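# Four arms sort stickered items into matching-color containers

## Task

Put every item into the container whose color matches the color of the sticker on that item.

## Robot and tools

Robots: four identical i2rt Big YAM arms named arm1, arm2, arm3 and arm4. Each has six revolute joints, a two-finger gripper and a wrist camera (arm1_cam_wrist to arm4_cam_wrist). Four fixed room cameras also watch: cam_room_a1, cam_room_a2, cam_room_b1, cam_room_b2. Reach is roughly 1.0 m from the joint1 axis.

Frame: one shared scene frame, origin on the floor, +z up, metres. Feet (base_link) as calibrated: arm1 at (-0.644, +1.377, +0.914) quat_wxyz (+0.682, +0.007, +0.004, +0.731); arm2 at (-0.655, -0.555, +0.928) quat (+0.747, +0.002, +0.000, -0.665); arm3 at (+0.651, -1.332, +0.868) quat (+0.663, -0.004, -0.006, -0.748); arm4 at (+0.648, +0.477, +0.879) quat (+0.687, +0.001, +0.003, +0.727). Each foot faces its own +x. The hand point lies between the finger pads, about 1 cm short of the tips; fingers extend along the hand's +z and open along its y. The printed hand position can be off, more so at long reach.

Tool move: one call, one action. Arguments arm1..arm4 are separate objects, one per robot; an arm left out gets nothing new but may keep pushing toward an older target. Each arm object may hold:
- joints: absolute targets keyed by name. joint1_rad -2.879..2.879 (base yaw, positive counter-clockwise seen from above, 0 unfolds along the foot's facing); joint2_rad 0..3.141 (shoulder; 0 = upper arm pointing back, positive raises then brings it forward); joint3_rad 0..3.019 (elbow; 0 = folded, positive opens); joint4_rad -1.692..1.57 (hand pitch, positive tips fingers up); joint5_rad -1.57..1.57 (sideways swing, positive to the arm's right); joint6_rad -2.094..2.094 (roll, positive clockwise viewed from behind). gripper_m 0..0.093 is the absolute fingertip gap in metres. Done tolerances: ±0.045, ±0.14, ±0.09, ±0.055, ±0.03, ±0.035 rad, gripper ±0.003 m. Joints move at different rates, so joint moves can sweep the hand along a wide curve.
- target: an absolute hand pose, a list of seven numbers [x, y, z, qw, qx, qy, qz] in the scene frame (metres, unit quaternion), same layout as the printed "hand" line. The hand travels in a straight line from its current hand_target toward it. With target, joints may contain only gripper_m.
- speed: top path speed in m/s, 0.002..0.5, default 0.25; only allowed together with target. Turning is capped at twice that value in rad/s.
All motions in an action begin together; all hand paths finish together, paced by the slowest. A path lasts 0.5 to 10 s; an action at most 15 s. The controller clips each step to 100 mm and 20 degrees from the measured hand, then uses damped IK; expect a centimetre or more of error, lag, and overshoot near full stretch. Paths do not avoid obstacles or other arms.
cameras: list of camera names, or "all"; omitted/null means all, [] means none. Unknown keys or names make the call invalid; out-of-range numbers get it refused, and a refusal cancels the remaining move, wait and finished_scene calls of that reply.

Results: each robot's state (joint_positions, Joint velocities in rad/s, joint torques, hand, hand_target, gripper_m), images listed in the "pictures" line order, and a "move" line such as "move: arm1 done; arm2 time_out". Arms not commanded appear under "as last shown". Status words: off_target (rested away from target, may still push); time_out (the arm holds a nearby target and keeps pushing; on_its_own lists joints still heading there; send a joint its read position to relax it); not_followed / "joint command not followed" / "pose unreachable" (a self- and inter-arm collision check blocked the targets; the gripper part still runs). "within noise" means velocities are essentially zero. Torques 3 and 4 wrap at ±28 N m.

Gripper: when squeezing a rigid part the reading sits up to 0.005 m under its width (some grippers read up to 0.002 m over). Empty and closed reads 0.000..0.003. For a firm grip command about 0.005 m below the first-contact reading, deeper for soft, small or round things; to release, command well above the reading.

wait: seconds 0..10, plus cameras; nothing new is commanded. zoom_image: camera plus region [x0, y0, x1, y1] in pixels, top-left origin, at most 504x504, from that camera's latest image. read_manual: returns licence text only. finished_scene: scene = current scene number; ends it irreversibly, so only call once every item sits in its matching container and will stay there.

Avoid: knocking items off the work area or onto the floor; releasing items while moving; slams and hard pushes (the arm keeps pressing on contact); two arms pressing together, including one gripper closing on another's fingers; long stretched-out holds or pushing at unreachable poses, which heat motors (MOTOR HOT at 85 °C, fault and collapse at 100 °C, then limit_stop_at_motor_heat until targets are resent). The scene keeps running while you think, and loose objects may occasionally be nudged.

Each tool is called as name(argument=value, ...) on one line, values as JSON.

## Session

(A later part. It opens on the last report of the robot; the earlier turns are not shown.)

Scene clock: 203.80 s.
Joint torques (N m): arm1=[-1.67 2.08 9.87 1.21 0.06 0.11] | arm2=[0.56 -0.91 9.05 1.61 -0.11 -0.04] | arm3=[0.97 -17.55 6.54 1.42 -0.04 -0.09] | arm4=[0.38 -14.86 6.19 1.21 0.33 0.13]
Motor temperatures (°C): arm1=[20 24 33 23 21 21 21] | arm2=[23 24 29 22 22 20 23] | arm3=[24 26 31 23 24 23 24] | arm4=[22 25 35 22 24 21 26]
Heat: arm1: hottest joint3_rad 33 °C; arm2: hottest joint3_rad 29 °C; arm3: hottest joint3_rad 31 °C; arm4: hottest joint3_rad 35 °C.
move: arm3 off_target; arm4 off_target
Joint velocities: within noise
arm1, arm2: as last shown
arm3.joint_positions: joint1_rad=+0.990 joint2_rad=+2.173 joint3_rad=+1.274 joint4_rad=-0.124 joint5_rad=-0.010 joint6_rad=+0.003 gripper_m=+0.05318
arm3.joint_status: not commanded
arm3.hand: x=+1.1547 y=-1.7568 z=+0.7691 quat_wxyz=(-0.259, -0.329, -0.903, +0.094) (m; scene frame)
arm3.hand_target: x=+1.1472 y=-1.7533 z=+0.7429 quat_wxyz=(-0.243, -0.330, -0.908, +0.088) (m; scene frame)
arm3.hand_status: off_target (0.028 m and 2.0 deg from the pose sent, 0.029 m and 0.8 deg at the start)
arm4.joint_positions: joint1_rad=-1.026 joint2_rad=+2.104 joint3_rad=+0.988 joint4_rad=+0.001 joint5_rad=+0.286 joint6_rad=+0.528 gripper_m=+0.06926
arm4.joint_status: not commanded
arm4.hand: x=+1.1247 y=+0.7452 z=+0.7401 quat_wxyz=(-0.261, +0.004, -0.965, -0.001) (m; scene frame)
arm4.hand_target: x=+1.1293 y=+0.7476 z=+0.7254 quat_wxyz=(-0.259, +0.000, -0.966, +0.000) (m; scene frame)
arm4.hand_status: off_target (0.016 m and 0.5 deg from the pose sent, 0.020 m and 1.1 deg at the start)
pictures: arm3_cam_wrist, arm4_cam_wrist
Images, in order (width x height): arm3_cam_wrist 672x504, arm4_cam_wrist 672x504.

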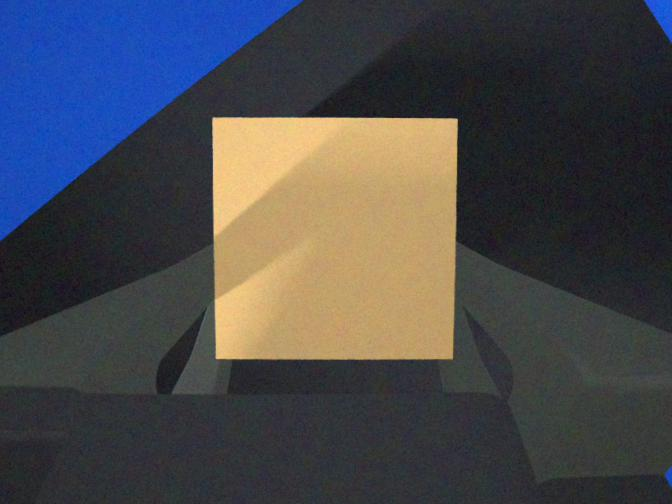

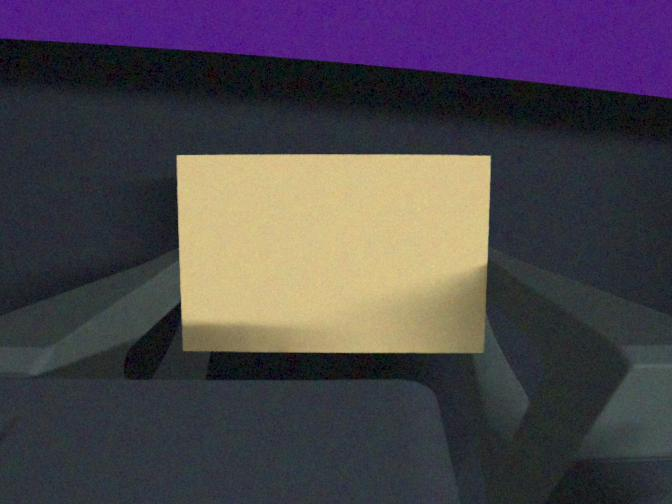

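Contact on both. Release.

move(arm3={"target":[1.152,-1.756,0.768,0.2432,0.3303,0.9077,-0.0885],"speed":0.05,"joints":{"gripper_m":0.07}}, arm4={"target":[1.127,0.746,0.741,0.2588,0,0.9659,0],"speed":0.05,"joints":{"gripper_m":0.085}}, cameras=[])

move(arm3={"target":[1.11,-1.72,0.90,0.2432,0.3303,0.9077,-0.0885],"speed":0.15,"joints":{"gripper_m":0.085}}, arm4={"target":[1.075,0.74,0.89,0.2588,0,0.9659,0],"speed":0.15,"joints":{"gripper_m":0.093}}, cameras=["arm3_cam_wrist","arm4_cam_wrist","cam_room_a1","cam_room_a2"])

Scene clock: 209.97 s.
Joint torques (N m): arm1=[-1.14 2.08 9.66 1.18 0.11 0.08] | arm2=[0.73 -0.97 9.09 1.62 -0.11 -0.03] | arm3=[0.97 -22.59 7.53 0.64 -0.02 -0.08] | arm4=[0.26 -19.14 4.86 0.27 0.31 0.11]
Motor temperatures (°C): arm1=[20 24 33 23 21 21 21] | arm2=[23 24 29 22 22 20 23] | arm3=[24 26 30 23 24 23 24] | arm4=[22 25 34 22 24 21 26]
Heat: arm1: hottest joint3_rad 33 °C; arm2: hottest joint3_rad 29 °C; arm3: hottest joint3_rad 30 °C; arm4: hottest joint3_rad 34 °C.
move: arm3 off_target; arm4 done
Joint velocities: within noise
arm1.joint_positions: joint1_rad=-2.292 joint2_rad=+0.703 joint3_rad=+1.396 joint4_rad=-1.492 joint5_rad=+0.002 joint6_rad=+0.012 gripper_m=+0.09294
arm1.joint_status: not commanded
arm1.hand: x=-0.4440 y=+1.2282 z=+1.4055 quat_wxyz=(-0.350, -0.302, -0.879, +0.120) (m; scene frame)
arm1.hand_target: x=-0.4453 y=+1.2314 z=+1.4067 quat_wxyz=(-0.350, -0.302, -0.879, +0.118) (m; scene frame)
arm1.hand_status: not commanded
arm2.joint_positions: joint1_rad=+0.887 joint2_rad=+0.703 joint3_rad=+1.406 joint4_rad=-1.486 joint5_rad=+0.004 joint6_rad=+0.007 gripper_m=+0.08490
arm2.joint_status: not commanded
arm2.hand: x=-0.4521 y=-0.6879 z=+1.4287 quat_wxyz=(-0.369, -0.263, -0.885, +0.106) (m; scene frame)
arm2.hand_target: x=-0.4547 y=-0.6866 z=+1.4241 quat_wxyz=(-0.361, -0.260, -0.890, +0.105) (m; scene frame)
arm2.hand_status: not commanded
arm3.joint_positions: joint1_rad=+0.990 joint2_rad=+2.185 joint3_rad=+1.274 joint4_rad=-0.164 joint5_rad=-0.010 joint6_rad=+0.003 gripper_m=+0.06996
arm3.joint_status: all done
arm3.hand: x=+1.1460 y=-1.7495 z=+0.7566 quat_wxyz=(-0.235, -0.332, -0.910, +0.085) (m; scene frame)
arm3.hand_target: x=+1.1518 y=-1.7560 z=+0.7680 quat_wxyz=(-0.243, -0.330, -0.908, +0.089) (m; scene frame)
arm3.hand_status: off_target (0.014 m and 1.0 deg from the pose sent, 0.003 m and 2.0 deg at the start)
arm4.joint_positions: joint1_rad=-1.026 joint2_rad=+2.109 joint3_rad=+0.988 joint4_rad=+0.001 joint5_rad=+0.286 joint6_rad=+0.528 gripper_m=+0.08492
arm4.joint_status: all done
arm4.hand: x=+1.1236 y=+0.7444 z=+0.7376 quat_wxyz=(-0.259, +0.004, -0.966, +0.001) (m; scene frame)
arm4.hand_target: x=+1.1269 y=+0.7460 z=+0.7410 quat_wxyz=(-0.259, +0.000, -0.966, +0.000) (m; scene frame)
arm4.hand_status: done (0.005 m and 0.5 deg from the pose sent, 0.003 m and 0.5 deg at the start)
pictures: none
No camera images: "cameras" was empty.

Scene clock: 211.70 s.
Joint torques (N m): arm1=[-0.85 1.85 9.63 1.39 0.03 0.17] | arm2=[0.5 -0.91 9.07 1.63 -0.11 -0.04] | arm3=[0.97 -18.55 7.23 0.69 -0.05 -0.08] | arm4=[1.38 -15.15 6.39 0.31 0.41 0.16]
Motor temperatures (°C): arm1=[20 24 33 23 21 21 21] | arm2=[23 24 29 22 22 20 23] | arm3=[24 26 30 23 24 23 24] | arm4=[22 25 34 22 24 21 26]
Heat: arm1: hottest joint3_rad 33 °C; arm2: hottest joint3_rad 29 °C; arm3: hottest joint3_rad 30 °C; arm4: hottest joint3_rad 34 °C.
move: arm3 done; arm4 done
Joint velocities: within noise
arm1, arm2: as last shown
arm3.joint_positions: joint1_rad=+0.990 joint2_rad=+1.828 joint3_rad=+1.155 joint4_rad=-0.373 joint5_rad=-0.010 joint6_rad=+0.003 gripper_m=+0.08494
arm3.joint_status: all done
arm3.hand: x=+1.1146 y=-1.7212 z=+0.9022 quat_wxyz=(-0.249, -0.330, -0.906, +0.090) (m; scene frame)
arm3.hand_target: x=+1.1100 y=-1.7201 z=+0.9000 quat_wxyz=(-0.243, -0.330, -0.908, +0.088) (m; scene frame)
arm3.hand_status: done (0.005 m and 0.7 deg from the pose sent, 0.151 m and 1.0 deg at the start)
arm4.joint_positions: joint1_rad=-0.977 joint2_rad=+1.677 joint3_rad=+0.890 joint4_rad=-0.337 joint5_rad=+0.307 joint6_rad=+0.575 gripper_m=+0.09288
arm4.joint_status: all done
arm4.hand: x=+1.0789 y=+0.7395 z=+0.8907 quat_wxyz=(-0.262, +0.003, -0.965, -0.002) (m; scene frame)
arm4.hand_target: x=+1.0750 y=+0.7399 z=+0.8900 quat_wxyz=(-0.259, +0.000, -0.966, +0.000) (m; scene frame)
arm4.hand_status: done (0.004 m and 0.6 deg from the pose sent, 0.160 m and 0.5 deg at the start)
pictures: arm3_cam_wrist, arm4_cam_wrist, cam_room_a1, cam_room_a2
Images, in order (width x height): arm3_cam_wrist 672x504, arm4_cam_wrist 672x504, cam_room_a1 672x504, cam_room_a2 672x504.

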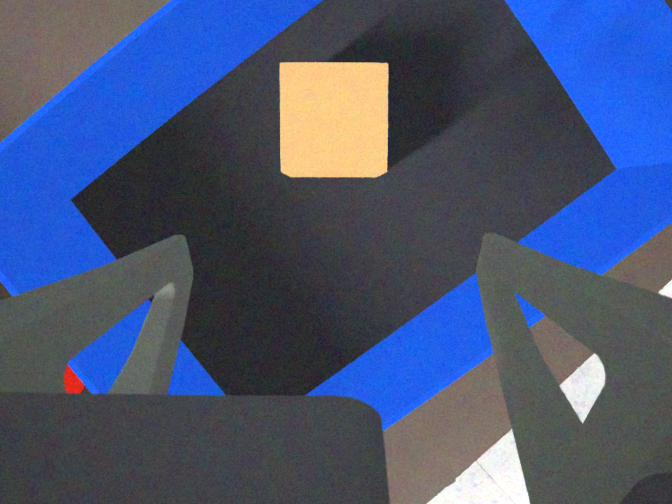

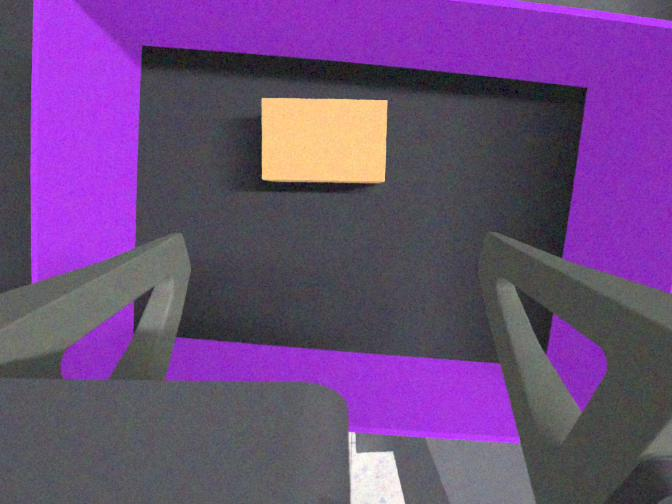

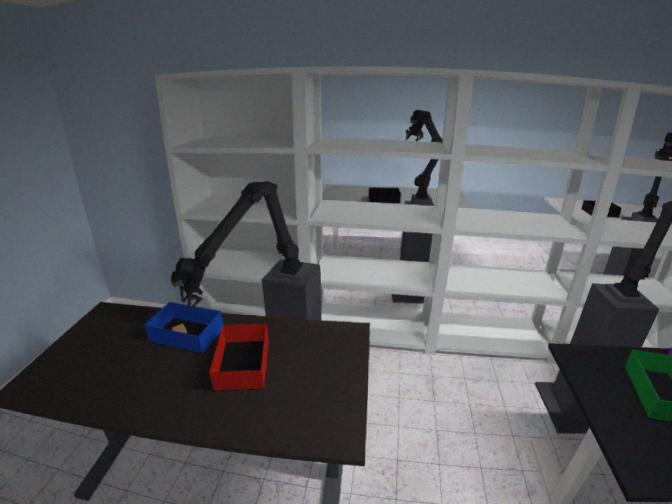

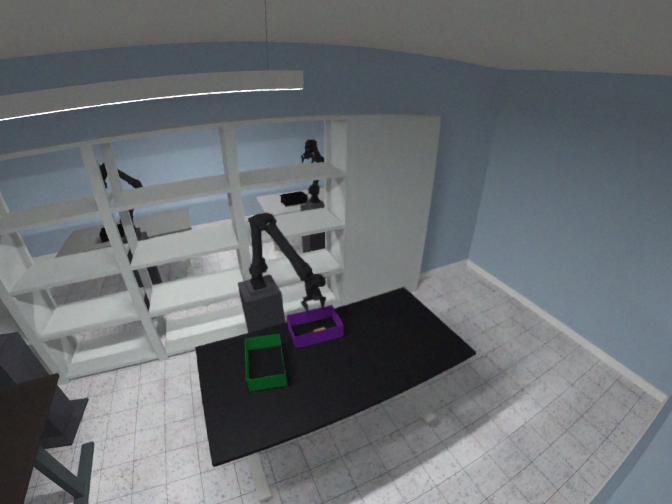

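finished_scene(scene=3)

The scene is finished: the task was done.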